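# Swap the pink and yellow flowers between their pegs

## Task

Move the pink flower onto the peg the yellow flower hung from at the start, and the yellow flower onto the pink one's original peg. No stem may end up bent out of shape. At the end the dryer must still hang on its rail, and every flower must hang head down, held by a clip on its stem.

## Robot and tools

Robot: two arms, left_arm and right_arm, each ending in a two-finger parallel gripper. left_arm sits on the +y side of the scene and right_arm on the -y side. These names do not match left and right in the images. Calibrated bases in the scene frame: left_arm at (+0.010, +0.307, +0.041) m with quat_wxyz (+1.000, 0, 0, -0.011); right_arm at (+0.045, -0.312, +0.038) m with quat_wxyz (+1.000, 0, 0, +0.015).

Frames: the scene frame has its origin at table-top height, halfway between the nominal bases. +z points up and +x points out over the table. Every hand pose, hand target and wrist-camera pose is given in that arm's own base frame. Fixed cameras and the table use the scene frame. The gripper's +z axis points along the fingers, and the fingers open and close along its y axis. end_effector_position is the point between the finger pads, about 1 cm short of the tips. Reported poses can be off by a few cm, more at long reach. Friction and load can leave a hand resting a few cm from its command without any contact.

Row layout, shared by execute_actions and move: one flat list of 16 numbers covering both arms. The order is left_arm x, y, z, qw, qx, qy, qz, opening, then the same eight for right_arm. x, y, z is an absolute position in metres for that arm's end_effector_position, in its own base frame. The quaternion is an absolute orientation, w first, in the same frame. Neither is an offset. Opening runs from -1 (closed) to +1 (fully open, 0.094 m). Always send all 16 numbers. To keep an arm where it is, repeat its last reported pose and its desired opening. To keep an orientation, send the same quaternion every time rather than the drifting reported one. A 0 in the opening slot is a real command to half-open.

execute_actions(actions, cameras): actions is a list of actions. Each action is a list of up to 15 rows, and each row is one control step of 1/30 s. A short action repeats its last row until 15 steps are done. A target more than 0.6 m from the gripper's current position, along any of the gripper's axes, gets the action refused for both arms. If the first action fails this check, or any action is malformed, the whole call is rejected. An empty actions list returns camera images and the full state, including the scene number. cameras takes names, ["all"] or [].

move(target, speed, blend, opening_speed, grip_force, blocking, cameras): target is one 16-number row, or a list of up to 15 rows used as waypoints. Each gripper travels in a straight line from its Hand target, and all paths finish together. The 0.6 m rule does not apply here, but one move is capped at 10 s. speed is in m/s, from 0.002 to 4.3 (default 0.25). It can be one number or one per waypoint, and turning is limited to twice that value in rad/s. blend is a corner-rounding radius in metres; 0 means stop at each waypoint. opening_speed is in scale units per second, 0.2 or more; use it for a slow, gentle close. grip_force is the per-pad limit in newtons, 10 to 50 (50 is full and is the default). It stays set until changed, and low values close slowly. With blocking=false the call returns after about 0.5 s while the motion continues; a new move replaces it. Paths do not avoid obstacles or the other arm. Faster moves lag, wander and hit harder. Do not route a path close to an arm's own base.

wait(seconds 0–10) lets time pass while each arm keeps its command. stop brakes a running move. zoom_image(camera, region [x0,y0,x1,y1]) enlarges part of the latest image from one camera, at most 504 px in each direction. Cameras: cam_head_left, cam_head_right, cam_high, cam_low, cam_left_wrist, cam_right_wrist, each 672x504. read_manual gives only licence texts. finished_scene(scene) ends the current scene (1 or 2) for good; the next scene has a new random layout.

Results: each arm shows end_effector_position and end_effector_quat_wxyz, and Hand target (where the arm is really being sent, possibly short of the command). Tool commands shows the current opening commands. grip_measured is the finger opening on the -1..1 scale; with nothing held it reads slightly wide. The last entry of Joint positions is the opening in metres. grip_effort_nm is the gripper motor effort, negative when closing; it is not a pad force. Joint torques and Joint velocities are also given, the latter reading within noise when still. A move adds a move: line with its ending word (done, off_target, moving, held, fault) and any limits (paced = command clipped, held = steps withheld). done means within 10 mm and 2 degrees, but says nothing about contact. The controller clips each step's orientation to 40 degrees from the measured one, so large turns need several commands. Gripping firmly enough jumps to the full force limit; close slowly on delicate stems.

Avoid: dropping or flinging flowers, releasing something that is still moving, bending stems, knocking the dryer off its rail, and anything leaving the table. Keep the two grippers and wrist cameras apart, since contact between arms can fail the scene. Never close one gripper on the other's fingers. Do not strike fixed or heavy objects or press hard. Do not hold loads or stretched poses longer than needed: a MOTOR HOT line warns of heating, and at 100 °C an OVER-TEMPERATURE FAULT drops that arm for 30–60 s. Objects may get small random nudges. Time spent thinking counts, and smooth, low-effort motion is better.

Each tool is called after "Emit:" as name([rows], argument=value, ...), one row to a line, values as JSON.

## Session

Emit:
execute_actions(actions=[])

Scene clock: 0.00 s.
left_arm: end_effector_position=(+0.3950, +0.1380, +0.1075) grip_measured=+1.000 grip_effort_nm=n/a end_effector_quat_wxyz=(+0.420, -0.340, +0.717, +0.439) | right_arm: end_effector_position=(+0.1969, +0.0519, +0.2336) grip_measured=+1.000 grip_effort_nm=n/a end_effector_quat_wxyz=(-0.091, +0.758, -0.645, -0.006)
Joint positions: left_arm=[-0.061 1.502 0.571 0.122 -1.203 -0.41 0.094] | right_arm=[0.15 0.749 0.853 -1.546 -0.129 -1.573 0.094]
Joint velocities: within noise
Joint torques (N m): no reading
Heat: left arm: hottest elbow 32 °C; right arm: hottest waist 31 °C.
Hand target: left_arm +0.4033, +0.1375, +0.1146; +0.429, -0.345, +0.713, +0.435 | right_arm +0.2014, +0.0526, +0.2424; -0.099, +0.758, -0.644, +0.001
Tool commands: left_gripper/opening=+1.0 right_gripper/opening=+1.0

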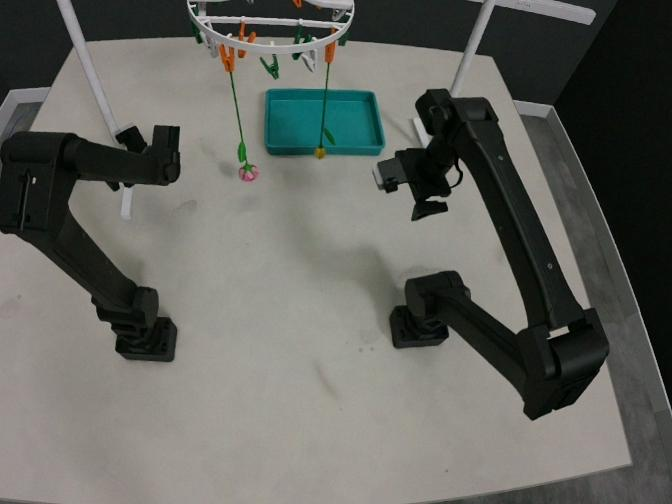

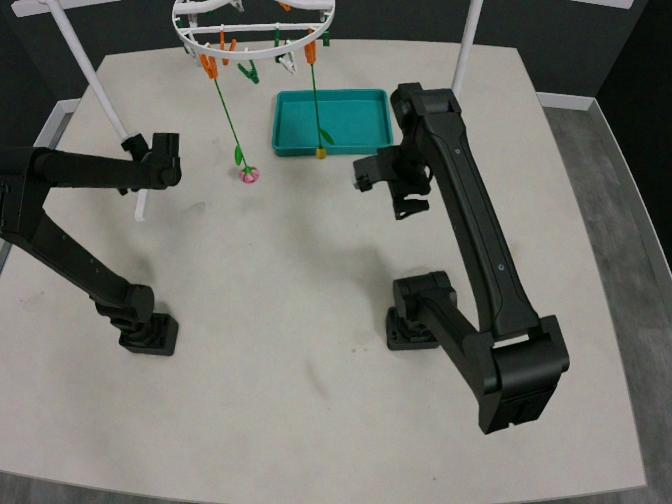

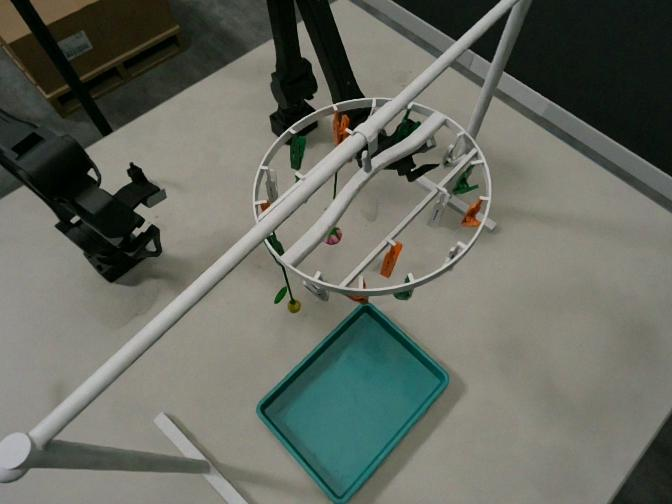

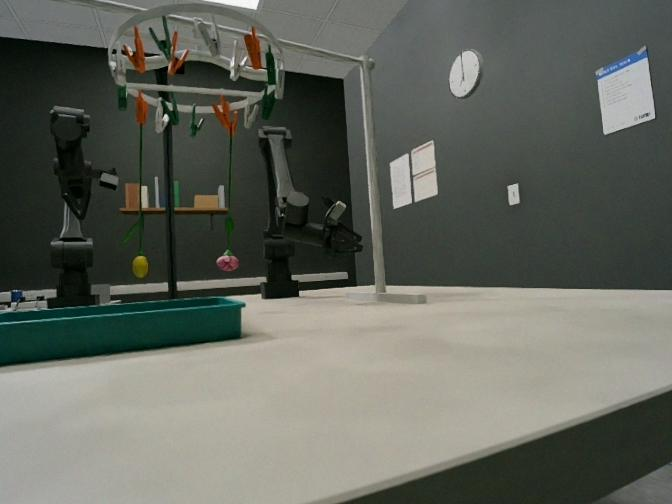

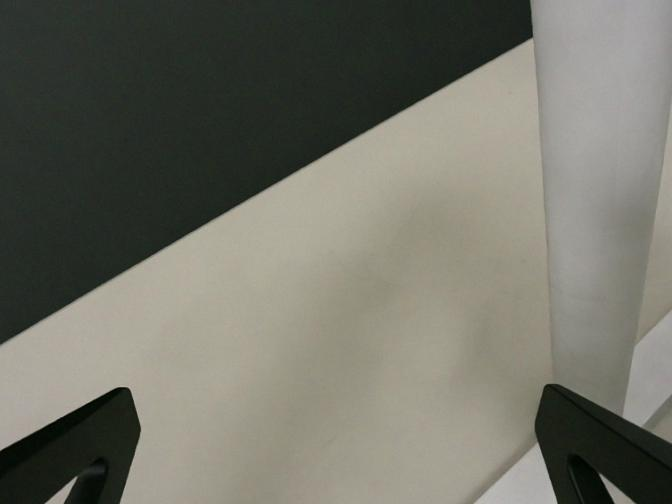

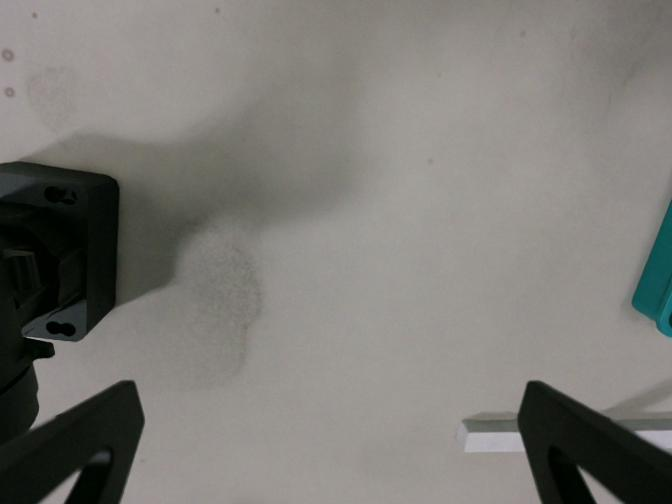

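Emit:
zoom_image(camera="cam_high", region=[240, 80, 510, 320])

Emit:
zoom_image(camera="cam_low", region=[90, 0, 310, 290])

Emit:
zoom_image(camera="cam_head_left", region=[180, 0, 400, 190])

Emit:
zoom_image(camera="cam_head_right", region=[160, 0, 360, 190])

Scaled by 1.867 from the camera's 672x504 image, which has a finer 960x720 frame.

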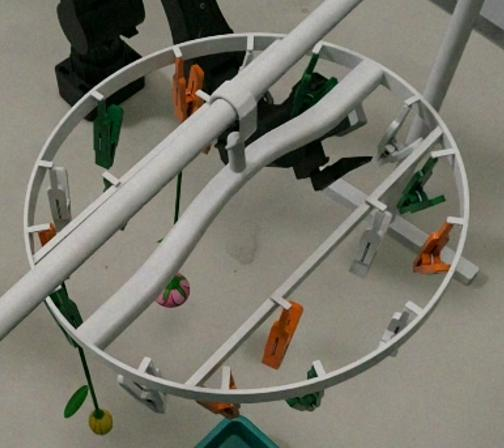

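Scaled by 1.738 from the camera's 672x504 image, which has a finer 960x720 frame.

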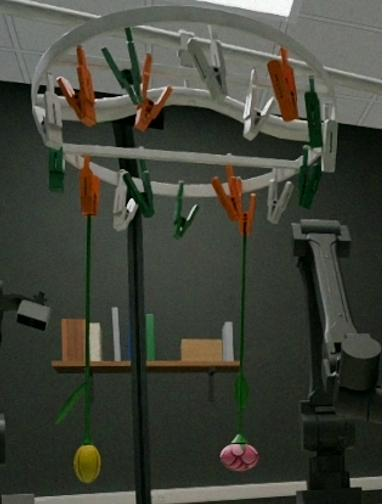

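Scaled by 2.291 from the camera's 672x504 image, which has a finer 960x720 frame.

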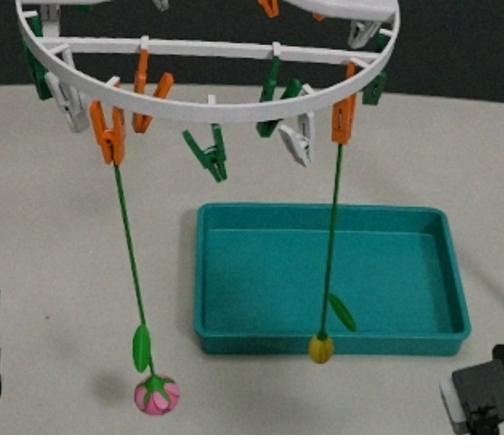

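Scaled by 2.520 from the camera's 672x504 image, which has a finer 960x720 frame.

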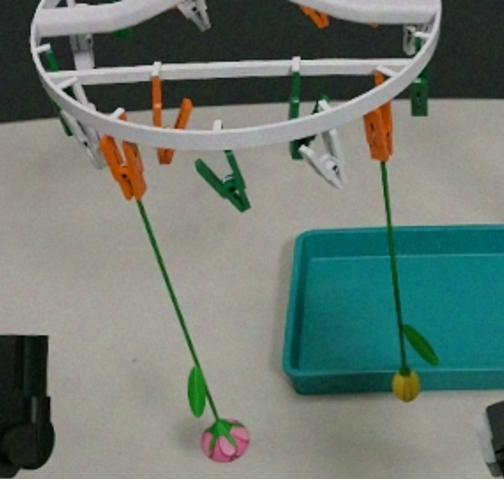

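Emit:
move(target=[0.294, -0.150, 0.42, 0.6877, 0.1646, 0.6877, -0.1646, 1.0, 0.298, 0.142, 0.42, 0.6896, -0.1564, 0.6896, 0.1564, 1.0], speed=0.3, cameras=["all"])

Scene clock: 138.83 s.
left_arm: end_effector_position=(+0.2945, -0.1456, +0.3835) grip_measured=+1.000 grip_effort_nm=-0.03 end_effector_quat_wxyz=(+0.669, +0.162, +0.708, -0.158) | right_arm: end_effector_position=(+0.2965, +0.1381, +0.4268) grip_measured=+1.000 grip_effort_nm=0.00 end_effector_quat_wxyz=(+0.693, -0.159, +0.687, +0.148)
Joint positions: left_arm=[-0.459 0.413 0.55 -0.19 -0.003 -0.008 0.094] | right_arm=[0.436 0.425 0.629 -0.199 -0.002 -0.017 0.094]
Joint torques (N m): left_arm=[1.79 1.61 13.34 2.29 0.13 0.14] | right_arm=[1.38 3.72 8.42 2.74 0.08 0.18]
Heat: left arm: hottest elbow 40 °C; right arm: hottest elbow 39 °C.
Hand target: left_arm +0.2922, -0.1488, +0.4190; +0.688, +0.164, +0.688, -0.165 | right_arm +0.2979, +0.1419, +0.4198; +0.689, -0.157, +0.690, +0.156
Off the commanded pose: left_arm 0.037 m, 3 deg | right_arm 0.008 m, 1 deg.
move: off_target (left_arm)
camera_calibration:
cam_left_wrist: T_world_to_cam=[[-0.436332, -0.899763, -0.00638305, -0.000107995], [-0.419529, 0.209712, -0.883185, 0.530556], [0.795996, -0.382684, -0.46898, -0.0178641], [0, 0, 0, 1]] pos_world=[0.236756, -0.118197, 0.4602]
cam_right_wrist: T_world_to_cam=[[0.429336, -0.902764, 0.026216, -0.0149776], [-0.361475, -0.198366, -0.911036, 0.563673], [0.827651, 0.381664, -0.411492, -0.0336585], [0, 0, 0, 1]] pos_world=[0.238042, 0.111139, 0.500069]

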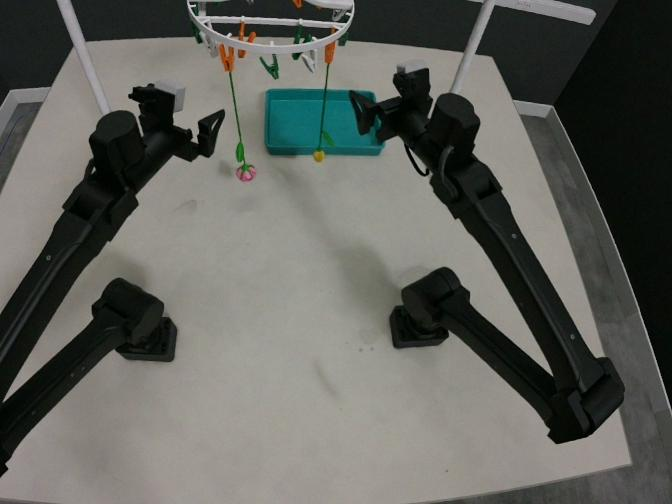

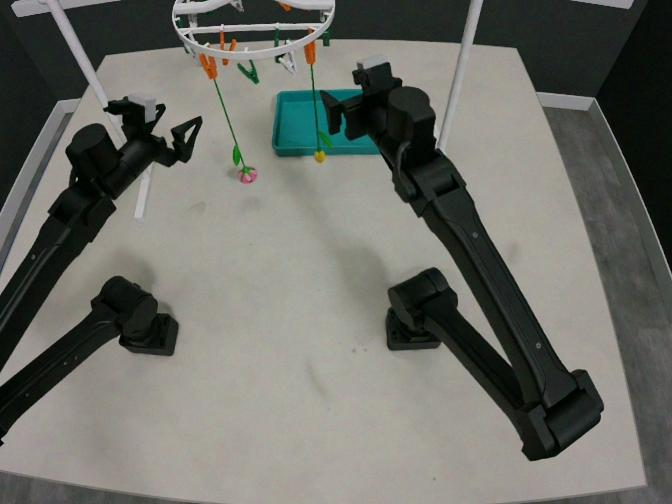

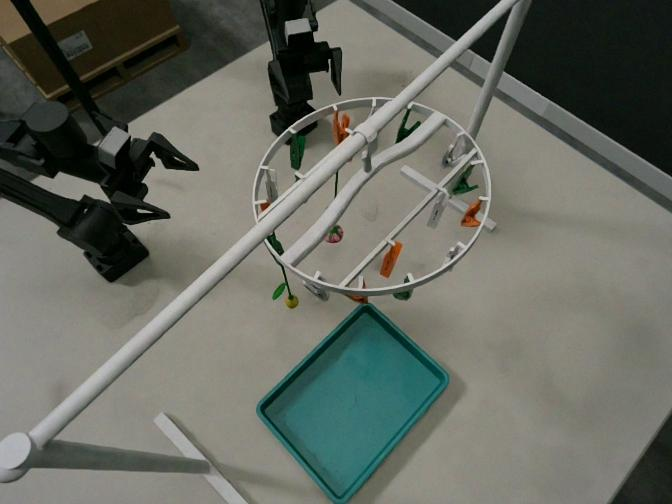

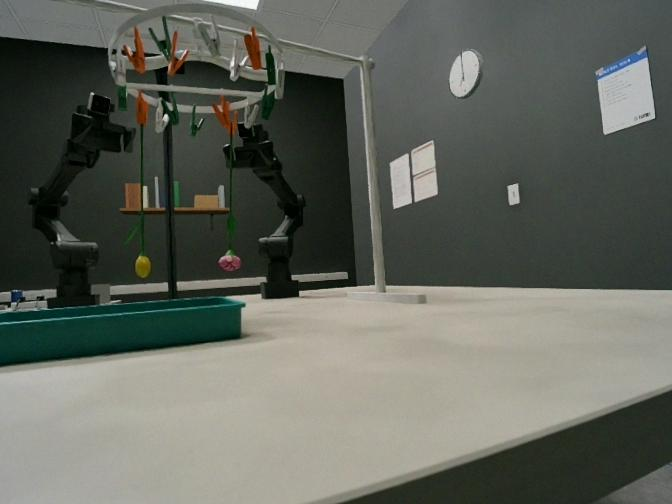

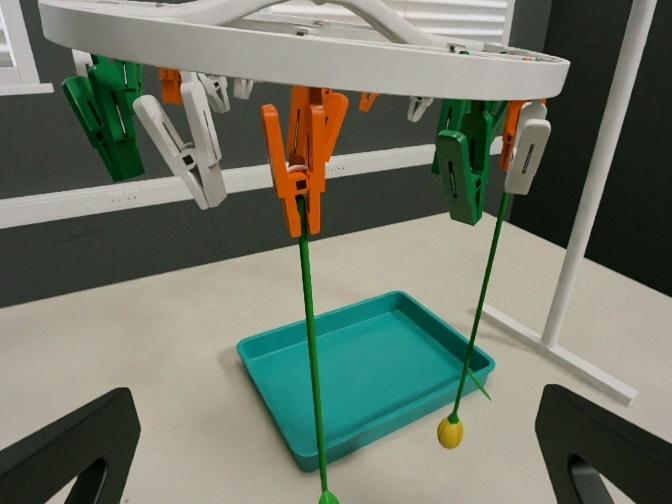

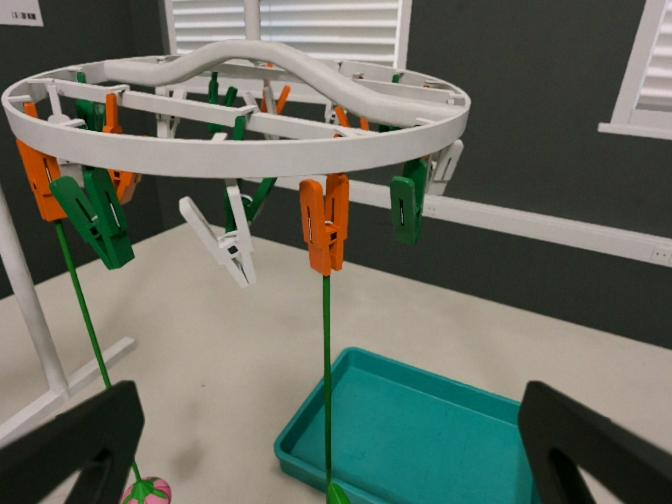

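Emit:
zoom_image(camera="cam_left_wrist", region=[180, 60, 420, 270])

Emit:
zoom_image(camera="cam_right_wrist", region=[230, 110, 430, 310])

Scaled by 2.100 from the camera's 672x504 image, which has a finer 960x720 frame.

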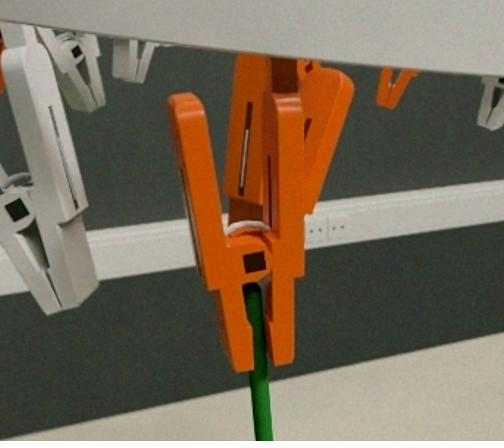

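Scaled by 2.520 from the camera's 672x504 image, which has a finer 960x720 frame.

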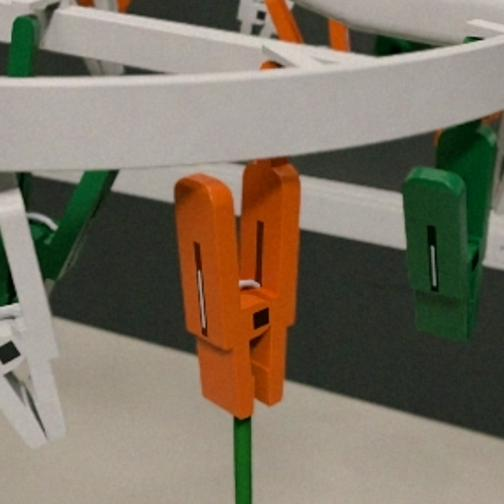

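Emit:
move(target=[0.340, -0.150, 0.21, 0.7464, 0.1446, 0.6263, -0.1724, 0.1, 0.2873, 0.3906, 0.428, 0.7771, -0.0071, 0.6293, 0.0088, 0.17], speed=0.25, cameras=["all"])

Scene clock: 328.83 s.
left_arm: end_effector_position=(+0.3389, -0.1533, +0.2099) grip_measured=+0.102 grip_effort_nm=-0.11 end_effector_quat_wxyz=(+0.744, +0.149, +0.628, -0.173) | right_arm: end_effector_position=(+0.2832, +0.3813, +0.4074) grip_measured=+0.172 grip_effort_nm=-0.08 end_effector_quat_wxyz=(+0.771, -0.021, +0.636, +0.001)
Joint positions: left_arm=[-0.391 1.218 0.116 1.269 0.07 -0.008 0.052] | right_arm=[1.281 1.311 0.827 1.029 1.196 -0.547 0.055]
Joint torques (N m): left_arm=[3.37 -2.37 4.7 2.88 0.13 0] | right_arm=[0.44 -8.64 12.03 1.8 -0.38 -0.11]
Heat: left arm: hottest elbow 71 °C; right arm: hottest elbow 39 °C.
Hand target: left_arm +0.3400, -0.1501, +0.2101; +0.746, +0.145, +0.626, -0.172 | right_arm +0.2866, +0.3895, +0.4275; +0.777, -0.007, +0.630, +0.009
Off the commanded pose: left_arm 0.003 m, 1 deg | right_arm 0.023 m, 2 deg.
move: off_target (right_arm)
camera_calibration:
cam_left_wrist: T_world_to_cam=[[-0.437999, -0.898822, -0.0166054, 0.0140653], [-0.23034, 0.130062, -0.964379, 0.338144], [0.868965, -0.418573, -0.264002, -0.210861], [0, 0, 0, 1]] pos_world=[0.26728, -0.119598, 0.270665]
cam_right_wrist: T_world_to_cam=[[0.0319986, -0.998604, 0.042018, 0.353475], [-0.233924, -0.0483544, -0.971052, 0.520634], [0.971728, 0.0212432, -0.235145, -0.0986321], [0, 0, 0, 1]] pos_world=[0.206322, 0.380251, 0.467517]

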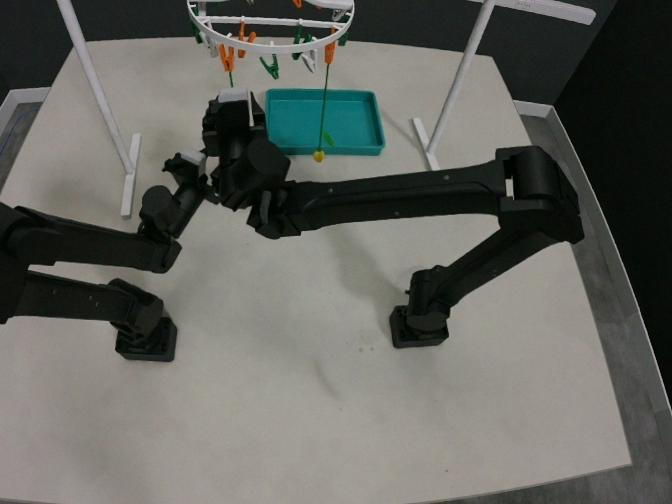

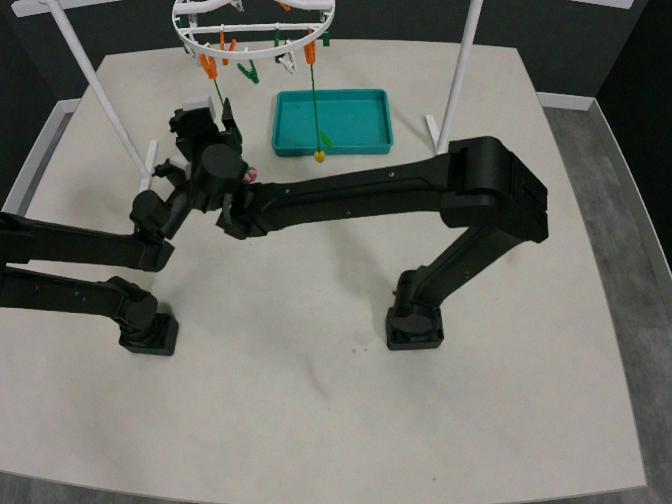

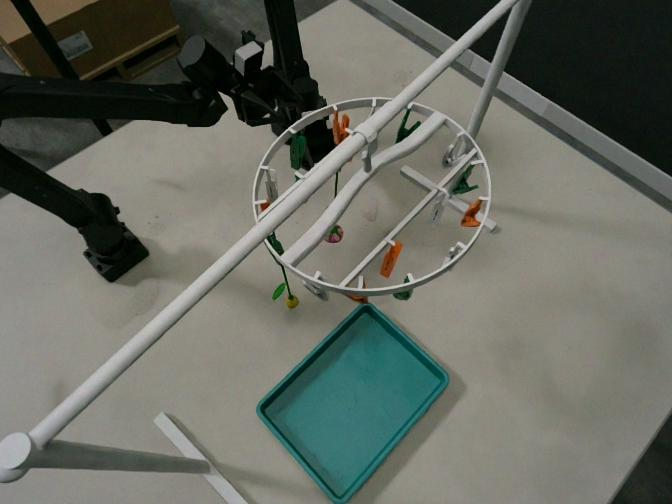

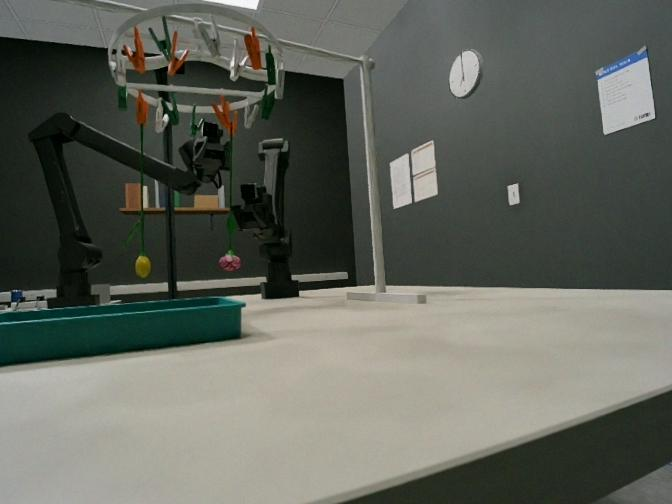

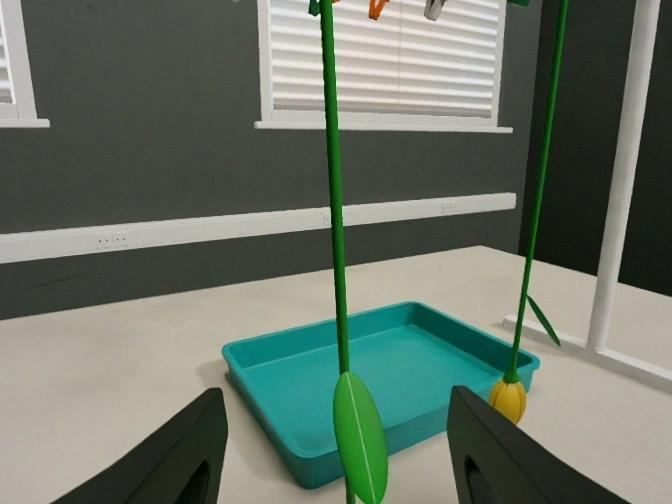

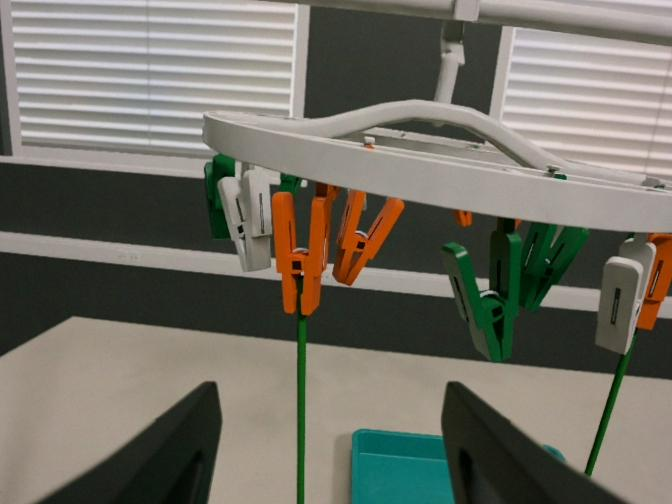

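Emit:
move(target=[0.3733, -0.1716, 0.207, 0.7464, 0.1446, 0.6263, -0.1724, 0.1, 0.318, 0.4075, 0.452, 0.7771, -0.0071, 0.6293, 0.0088, 0.17], speed=0.15, cameras=["all"])

Scene clock: 350.27 s.
left_arm: end_effector_position=(+0.3651, -0.1640, +0.1945) grip_measured=+0.102 grip_effort_nm=-0.12 end_effector_quat_wxyz=(+0.734, +0.145, +0.642, -0.167) | right_arm: end_effector_position=(+0.3106, +0.3999, +0.4324) grip_measured=+0.172 grip_effort_nm=-0.08 end_effector_quat_wxyz=(+0.773, -0.027, +0.633, -0.005)
Joint positions: left_arm=[-0.402 1.364 0.179 1.319 0.044 -0.008 0.052] | right_arm=[1.23 1.342 0.934 0.907 1.148 -0.509 0.055]
Joint torques (N m): left_arm=[1.85 -3.6 6.42 2.92 -0.07 0.06] | right_arm=[-0.09 -9.82 12.48 0.96 -0.35 0.19]
Heat: left arm: hottest elbow 58 °C; right arm: hottest elbow 39 °C.
Hand target: left_arm +0.3728, -0.1713, +0.2069; +0.746, +0.145, +0.627, -0.172 | right_arm +0.3172, +0.4064, +0.4515; +0.777, -0.007, +0.629, +0.009
Off the commanded pose: left_arm 0.017 m, 2 deg | right_arm 0.022 m, 3 deg.
move: off_target (left_arm, right_arm)
camera_calibration:
cam_left_wrist: T_world_to_cam=[[-0.425327, -0.904972, -0.0110657, 0.00892345], [-0.262448, 0.135031, -0.955452, 0.34167], [0.866151, -0.403475, -0.294941, -0.232643], [0, 0, 0, 1]] pos_world=[0.29497, -0.131926, 0.257932]
cam_right_wrist: T_world_to_cam=[[0.0301198, -0.997902, 0.0573086, 0.363795], [-0.226935, -0.0626644, -0.971892, 0.556117], [0.973444, 0.0162679, -0.228347, -0.121294], [0, 0, 0, 1]] pos_world=[0.233318, 0.399854, 0.49194]

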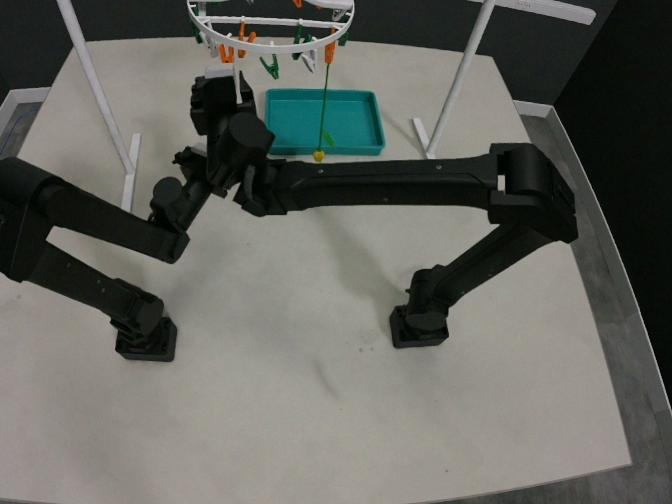

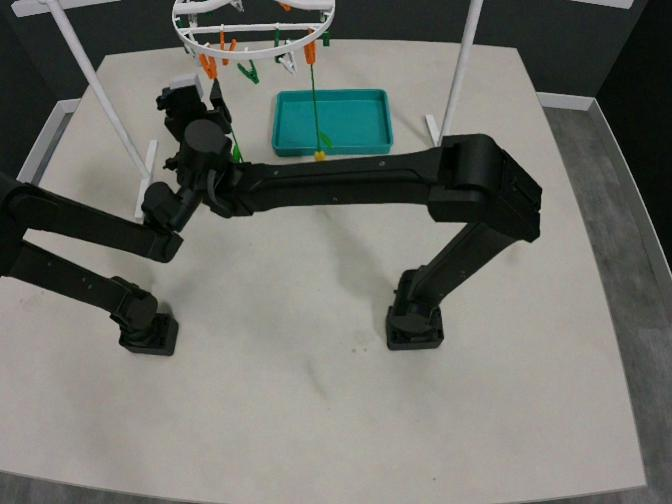

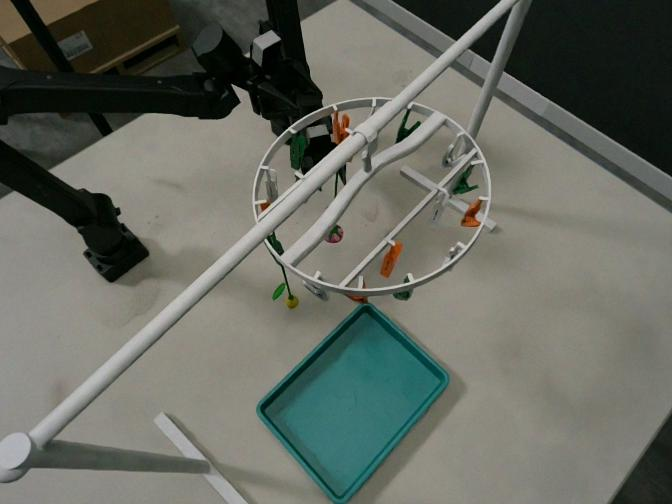

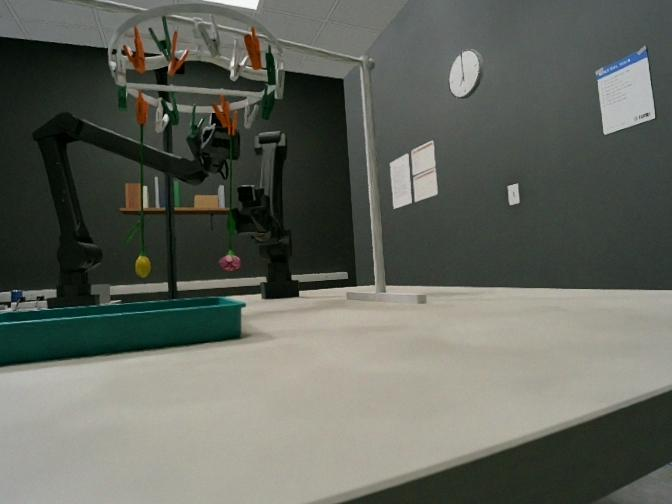

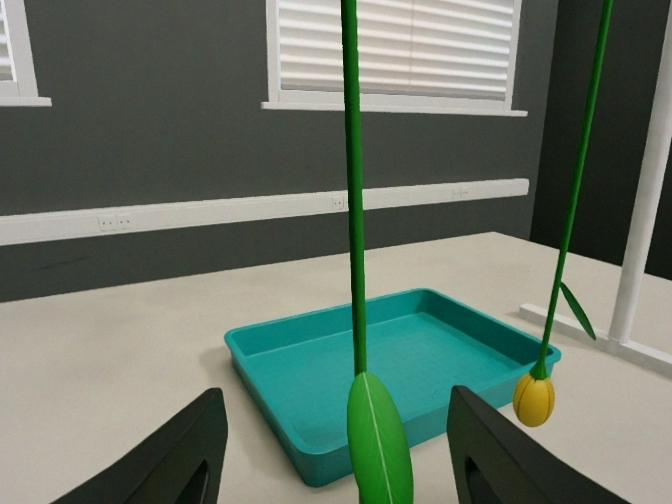

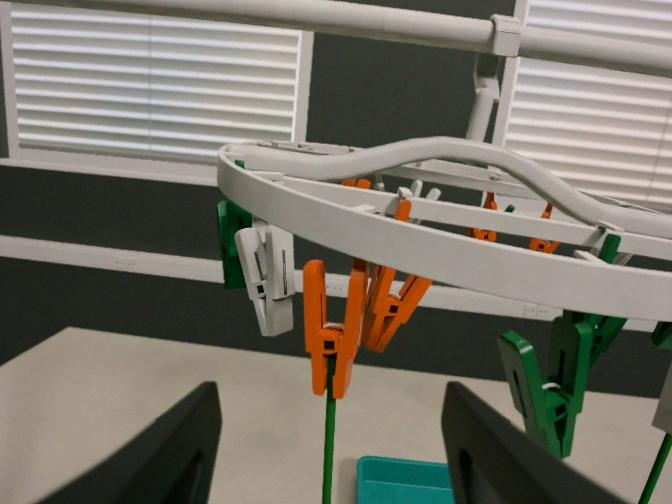

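Emit:
move(target=[0.4096, -0.1987, 0.2195, 0.7464, 0.1446, 0.6263, -0.1724, 0.1, 0.3694, 0.4101, 0.456, 0.7771, -0.0071, 0.6293, 0.0088, 0.17], speed=0.1, cameras=["cam_left_wrist", "cam_right_wrist", "cam_low", "cam_high"])

Scene clock: 365.40 s.
left_arm: end_effector_position=(+0.3998, -0.1896, +0.2129) grip_measured=+0.102 grip_effort_nm=-0.12 end_effector_quat_wxyz=(+0.743, +0.141, +0.632, -0.171) | right_arm: end_effector_position=(+0.3613, +0.4029, +0.4358) grip_measured=+0.172 grip_effort_nm=-0.08 end_effector_quat_wxyz=(+0.772, -0.026, +0.634, -0.005)
Joint positions: left_arm=[-0.439 1.409 0.298 1.273 0.008 -0.008 0.052] | right_arm=[1.124 1.382 1.001 0.783 1.054 -0.402 0.055]
Joint torques (N m): left_arm=[1.85 -4.78 7.21 1.63 -0.06 0.13] | right_arm=[-0.03 -10.87 12.72 1.11 -0.29 0.19]
Heat: left arm: hottest elbow 54 °C; right arm: hottest elbow 40 °C.
Hand target: left_arm +0.4090, -0.1984, +0.2195; +0.746, +0.145, +0.626, -0.172 | right_arm +0.3684, +0.4089, +0.4556; +0.777, -0.007, +0.629, +0.009
Off the commanded pose: left_arm 0.015 m, 1 deg | right_arm 0.023 m, 3 deg.
move: off_target (left_arm, right_arm)
camera_calibration:
cam_left_wrist: T_world_to_cam=[[-0.426135, -0.904638, -0.00629035, 0.000103183], [-0.240633, 0.120049, -0.963163, 0.361761], [0.872069, -0.408924, -0.268843, -0.276562], [0, 0, 0, 1]] pos_world=[0.328277, -0.156429, 0.274084]
cam_right_wrist: T_world_to_cam=[[0.029503, -0.997991, 0.0560702, 0.365876], [-0.229886, -0.0613655, -0.971281, 0.571341], [0.97277, 0.0157659, -0.231235, -0.168148], [0, 0, 0, 1]] pos_world=[0.284118, 0.402853, 0.495536]
Images, in order (width x height): cam_high 672x504, cam_low 672x504, cam_left_wrist 672x504, cam_right_wrist 672x504.

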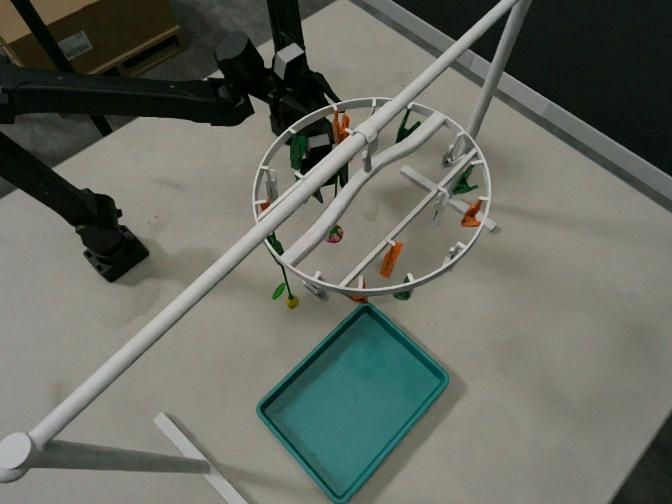

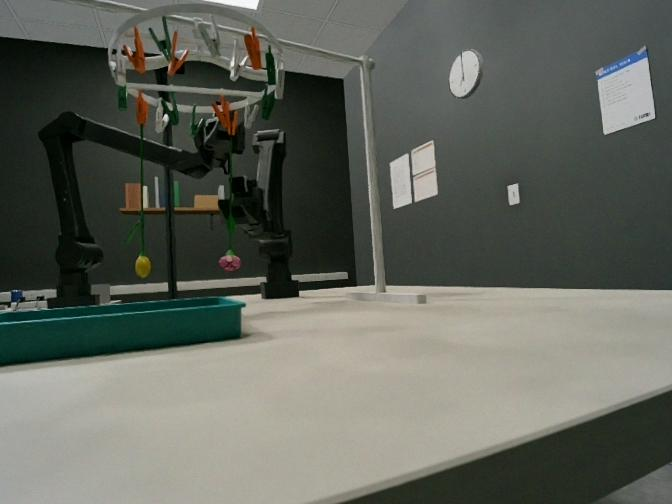

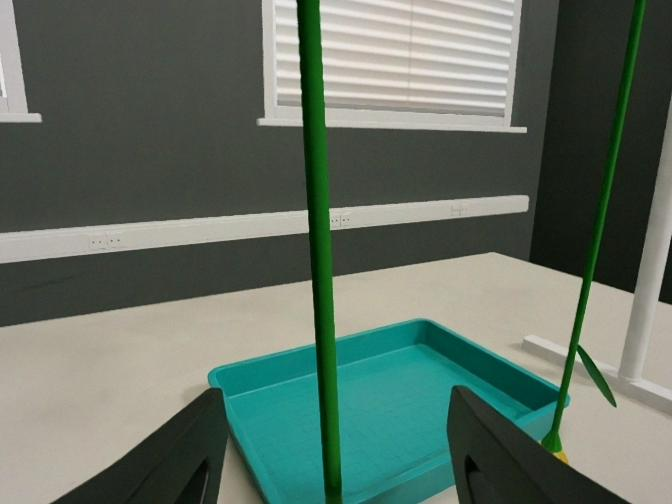

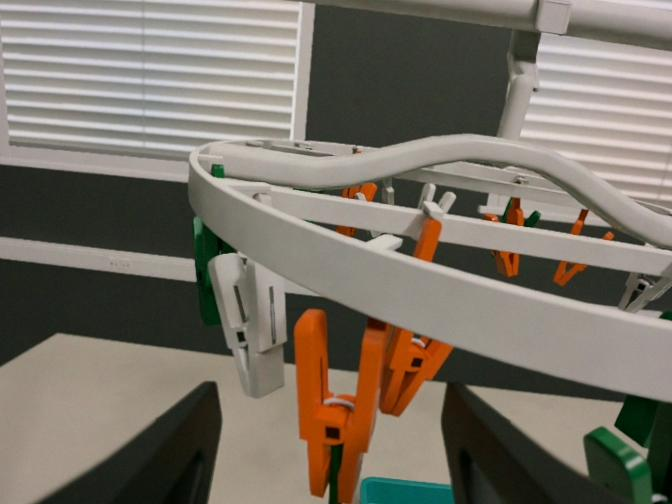

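Emit:
zoom_image(camera="cam_left_wrist", region=[240, 340, 440, 504])

Emit:
zoom_image(camera="cam_low", region=[170, 80, 330, 280])

Emit:
zoom_image(camera="cam_high", region=[260, 80, 420, 240])

Scaled by 2.520 from the camera's 672x504 image, which has a finer 960x720 frame.

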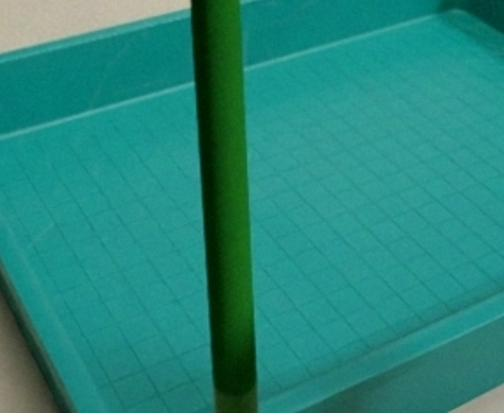

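Scaled by 2.520 from the camera's 672x504 image, which has a finer 960x720 frame.

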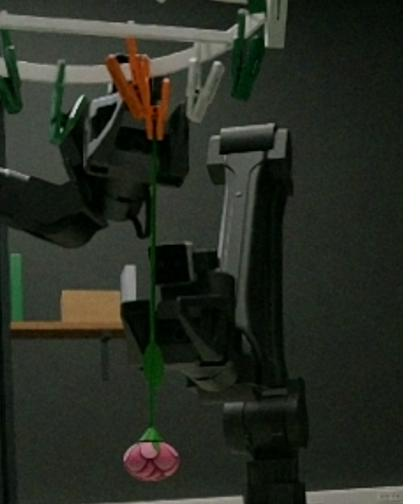

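Scaled by 3.150 from the camera's 672x504 image, which has a finer 960x720 frame.

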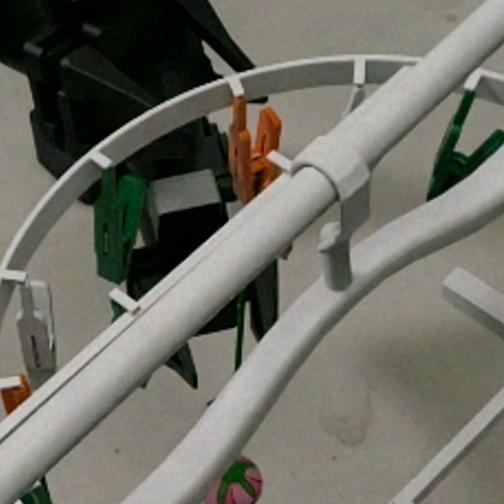

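Emit:
move([
  [0.4208, -0.2026, 0.2295, 0.7464, 0.1446, 0.6263, -0.1724, 0.1, 0.392, 0.410, 0.461, 0.7771, -0.0071, 0.6293, 0.0088, 0.17],
  [0.4208, -0.2026, 0.2295, 0.7464, 0.1446, 0.6263, -0.1724, -1.0, 0.392, 0.410, 0.461, 0.7771, -0.0071, 0.6293, 0.0088, 0.17],
], speed=0.08, grip_force=[25, 50], cameras=["cam_left_wrist", "cam_right_wrist", "cam_low", "cam_high", "cam_head_left"])

Scene clock: 393.77 s.
left_arm: end_effector_position=(+0.4113, -0.1950, +0.2147) grip_measured=-0.926 grip_effort_nm=-0.55 end_effector_quat_wxyz=(+0.737, +0.143, +0.639, -0.170) | right_arm: end_effector_position=(+0.3830, +0.4030, +0.4405) grip_measured=+0.171 grip_effort_nm=-0.07 end_effector_quat_wxyz=(+0.772, -0.026, +0.635, -0.004)
Joint positions: left_arm=[-0.439 1.409 0.334 1.219 0.008 -0.008 0.003] | right_arm=[1.081 1.398 1.037 0.733 1.014 -0.366 0.055]
Joint torques (N m): left_arm=[2.2 -6.3 7.61 1.66 0.1 0.12] | right_arm=[0.03 -10.93 12.9 1.18 -0.27 0.18]
Heat: left arm: hottest elbow 51 °C; right arm: hottest elbow 43 °C.
Hand target: left_arm +0.4201, -0.2022, +0.2295; +0.746, +0.144, +0.626, -0.172 | right_arm +0.3910, +0.4088, +0.4606; +0.777, -0.007, +0.629, +0.009
Off the commanded pose: left_arm 0.019 m, 2 deg | right_arm 0.023 m, 3 deg.
grip_force (N): 25, 50
move: off_target (left_arm, right_arm); target 2's new opening was sent with left_arm's hand 0.019 m and 2 deg from that target
camera_calibration:
cam_left_wrist: T_world_to_cam=[[-0.426306, -0.904557, -0.00631607, 0.00019154], [-0.256224, 0.127445, -0.958179, 0.373723], [0.867532, -0.406859, -0.286099, -0.282334], [0, 0, 0, 1]] pos_world=[0.340772, -0.162326, 0.277319]
cam_right_wrist: T_world_to_cam=[[0.0301437, -0.998039, 0.0548637, 0.365488], [-0.231552, -0.060368, -0.970948, 0.580983], [0.972355, 0.0165642, -0.232917, -0.187698], [0, 0, 0, 1]] pos_world=[0.306019, 0.402953, 0.500334]
Images, in order (width x height): cam_head_left 672x504, cam_high 672x504, cam_low 672x504, cam_left_wrist 672x504, cam_right_wrist 672x504.

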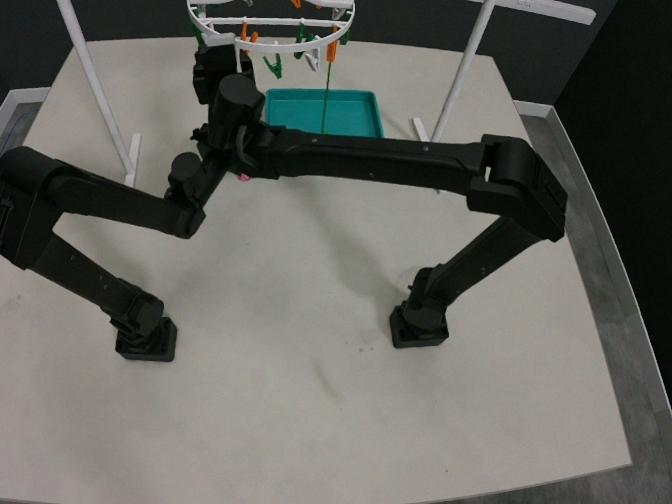

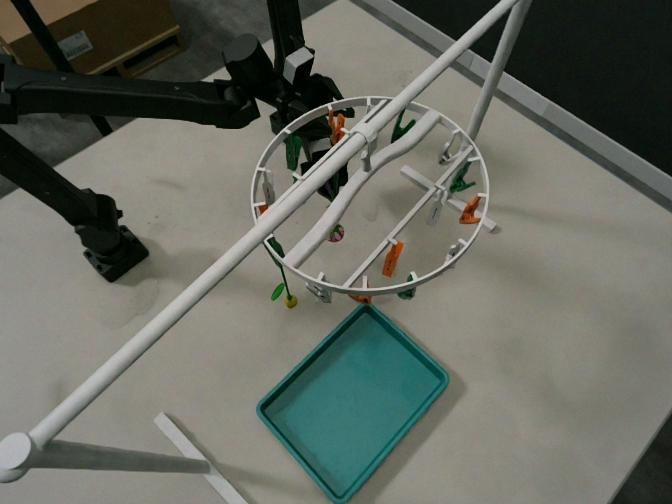

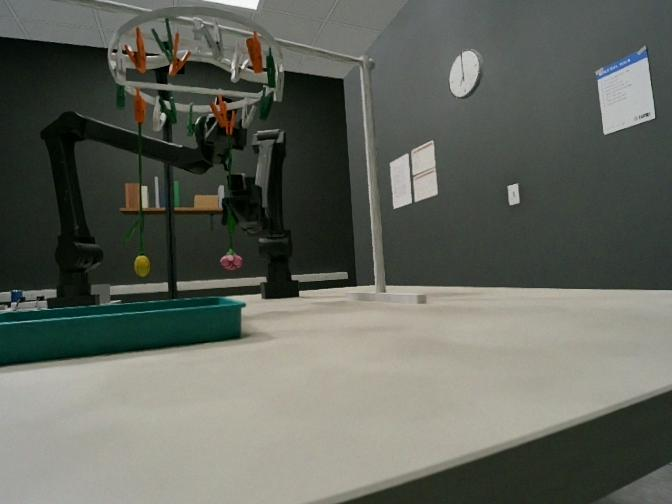

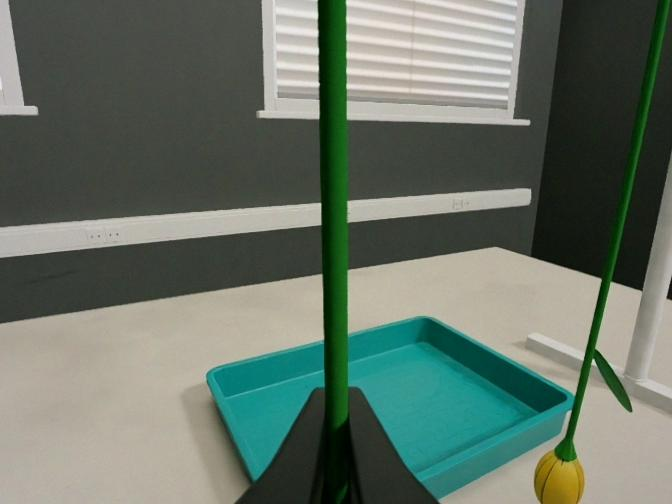

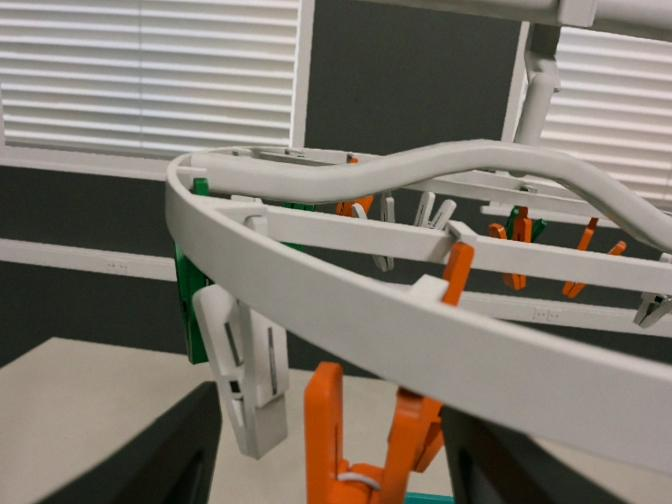

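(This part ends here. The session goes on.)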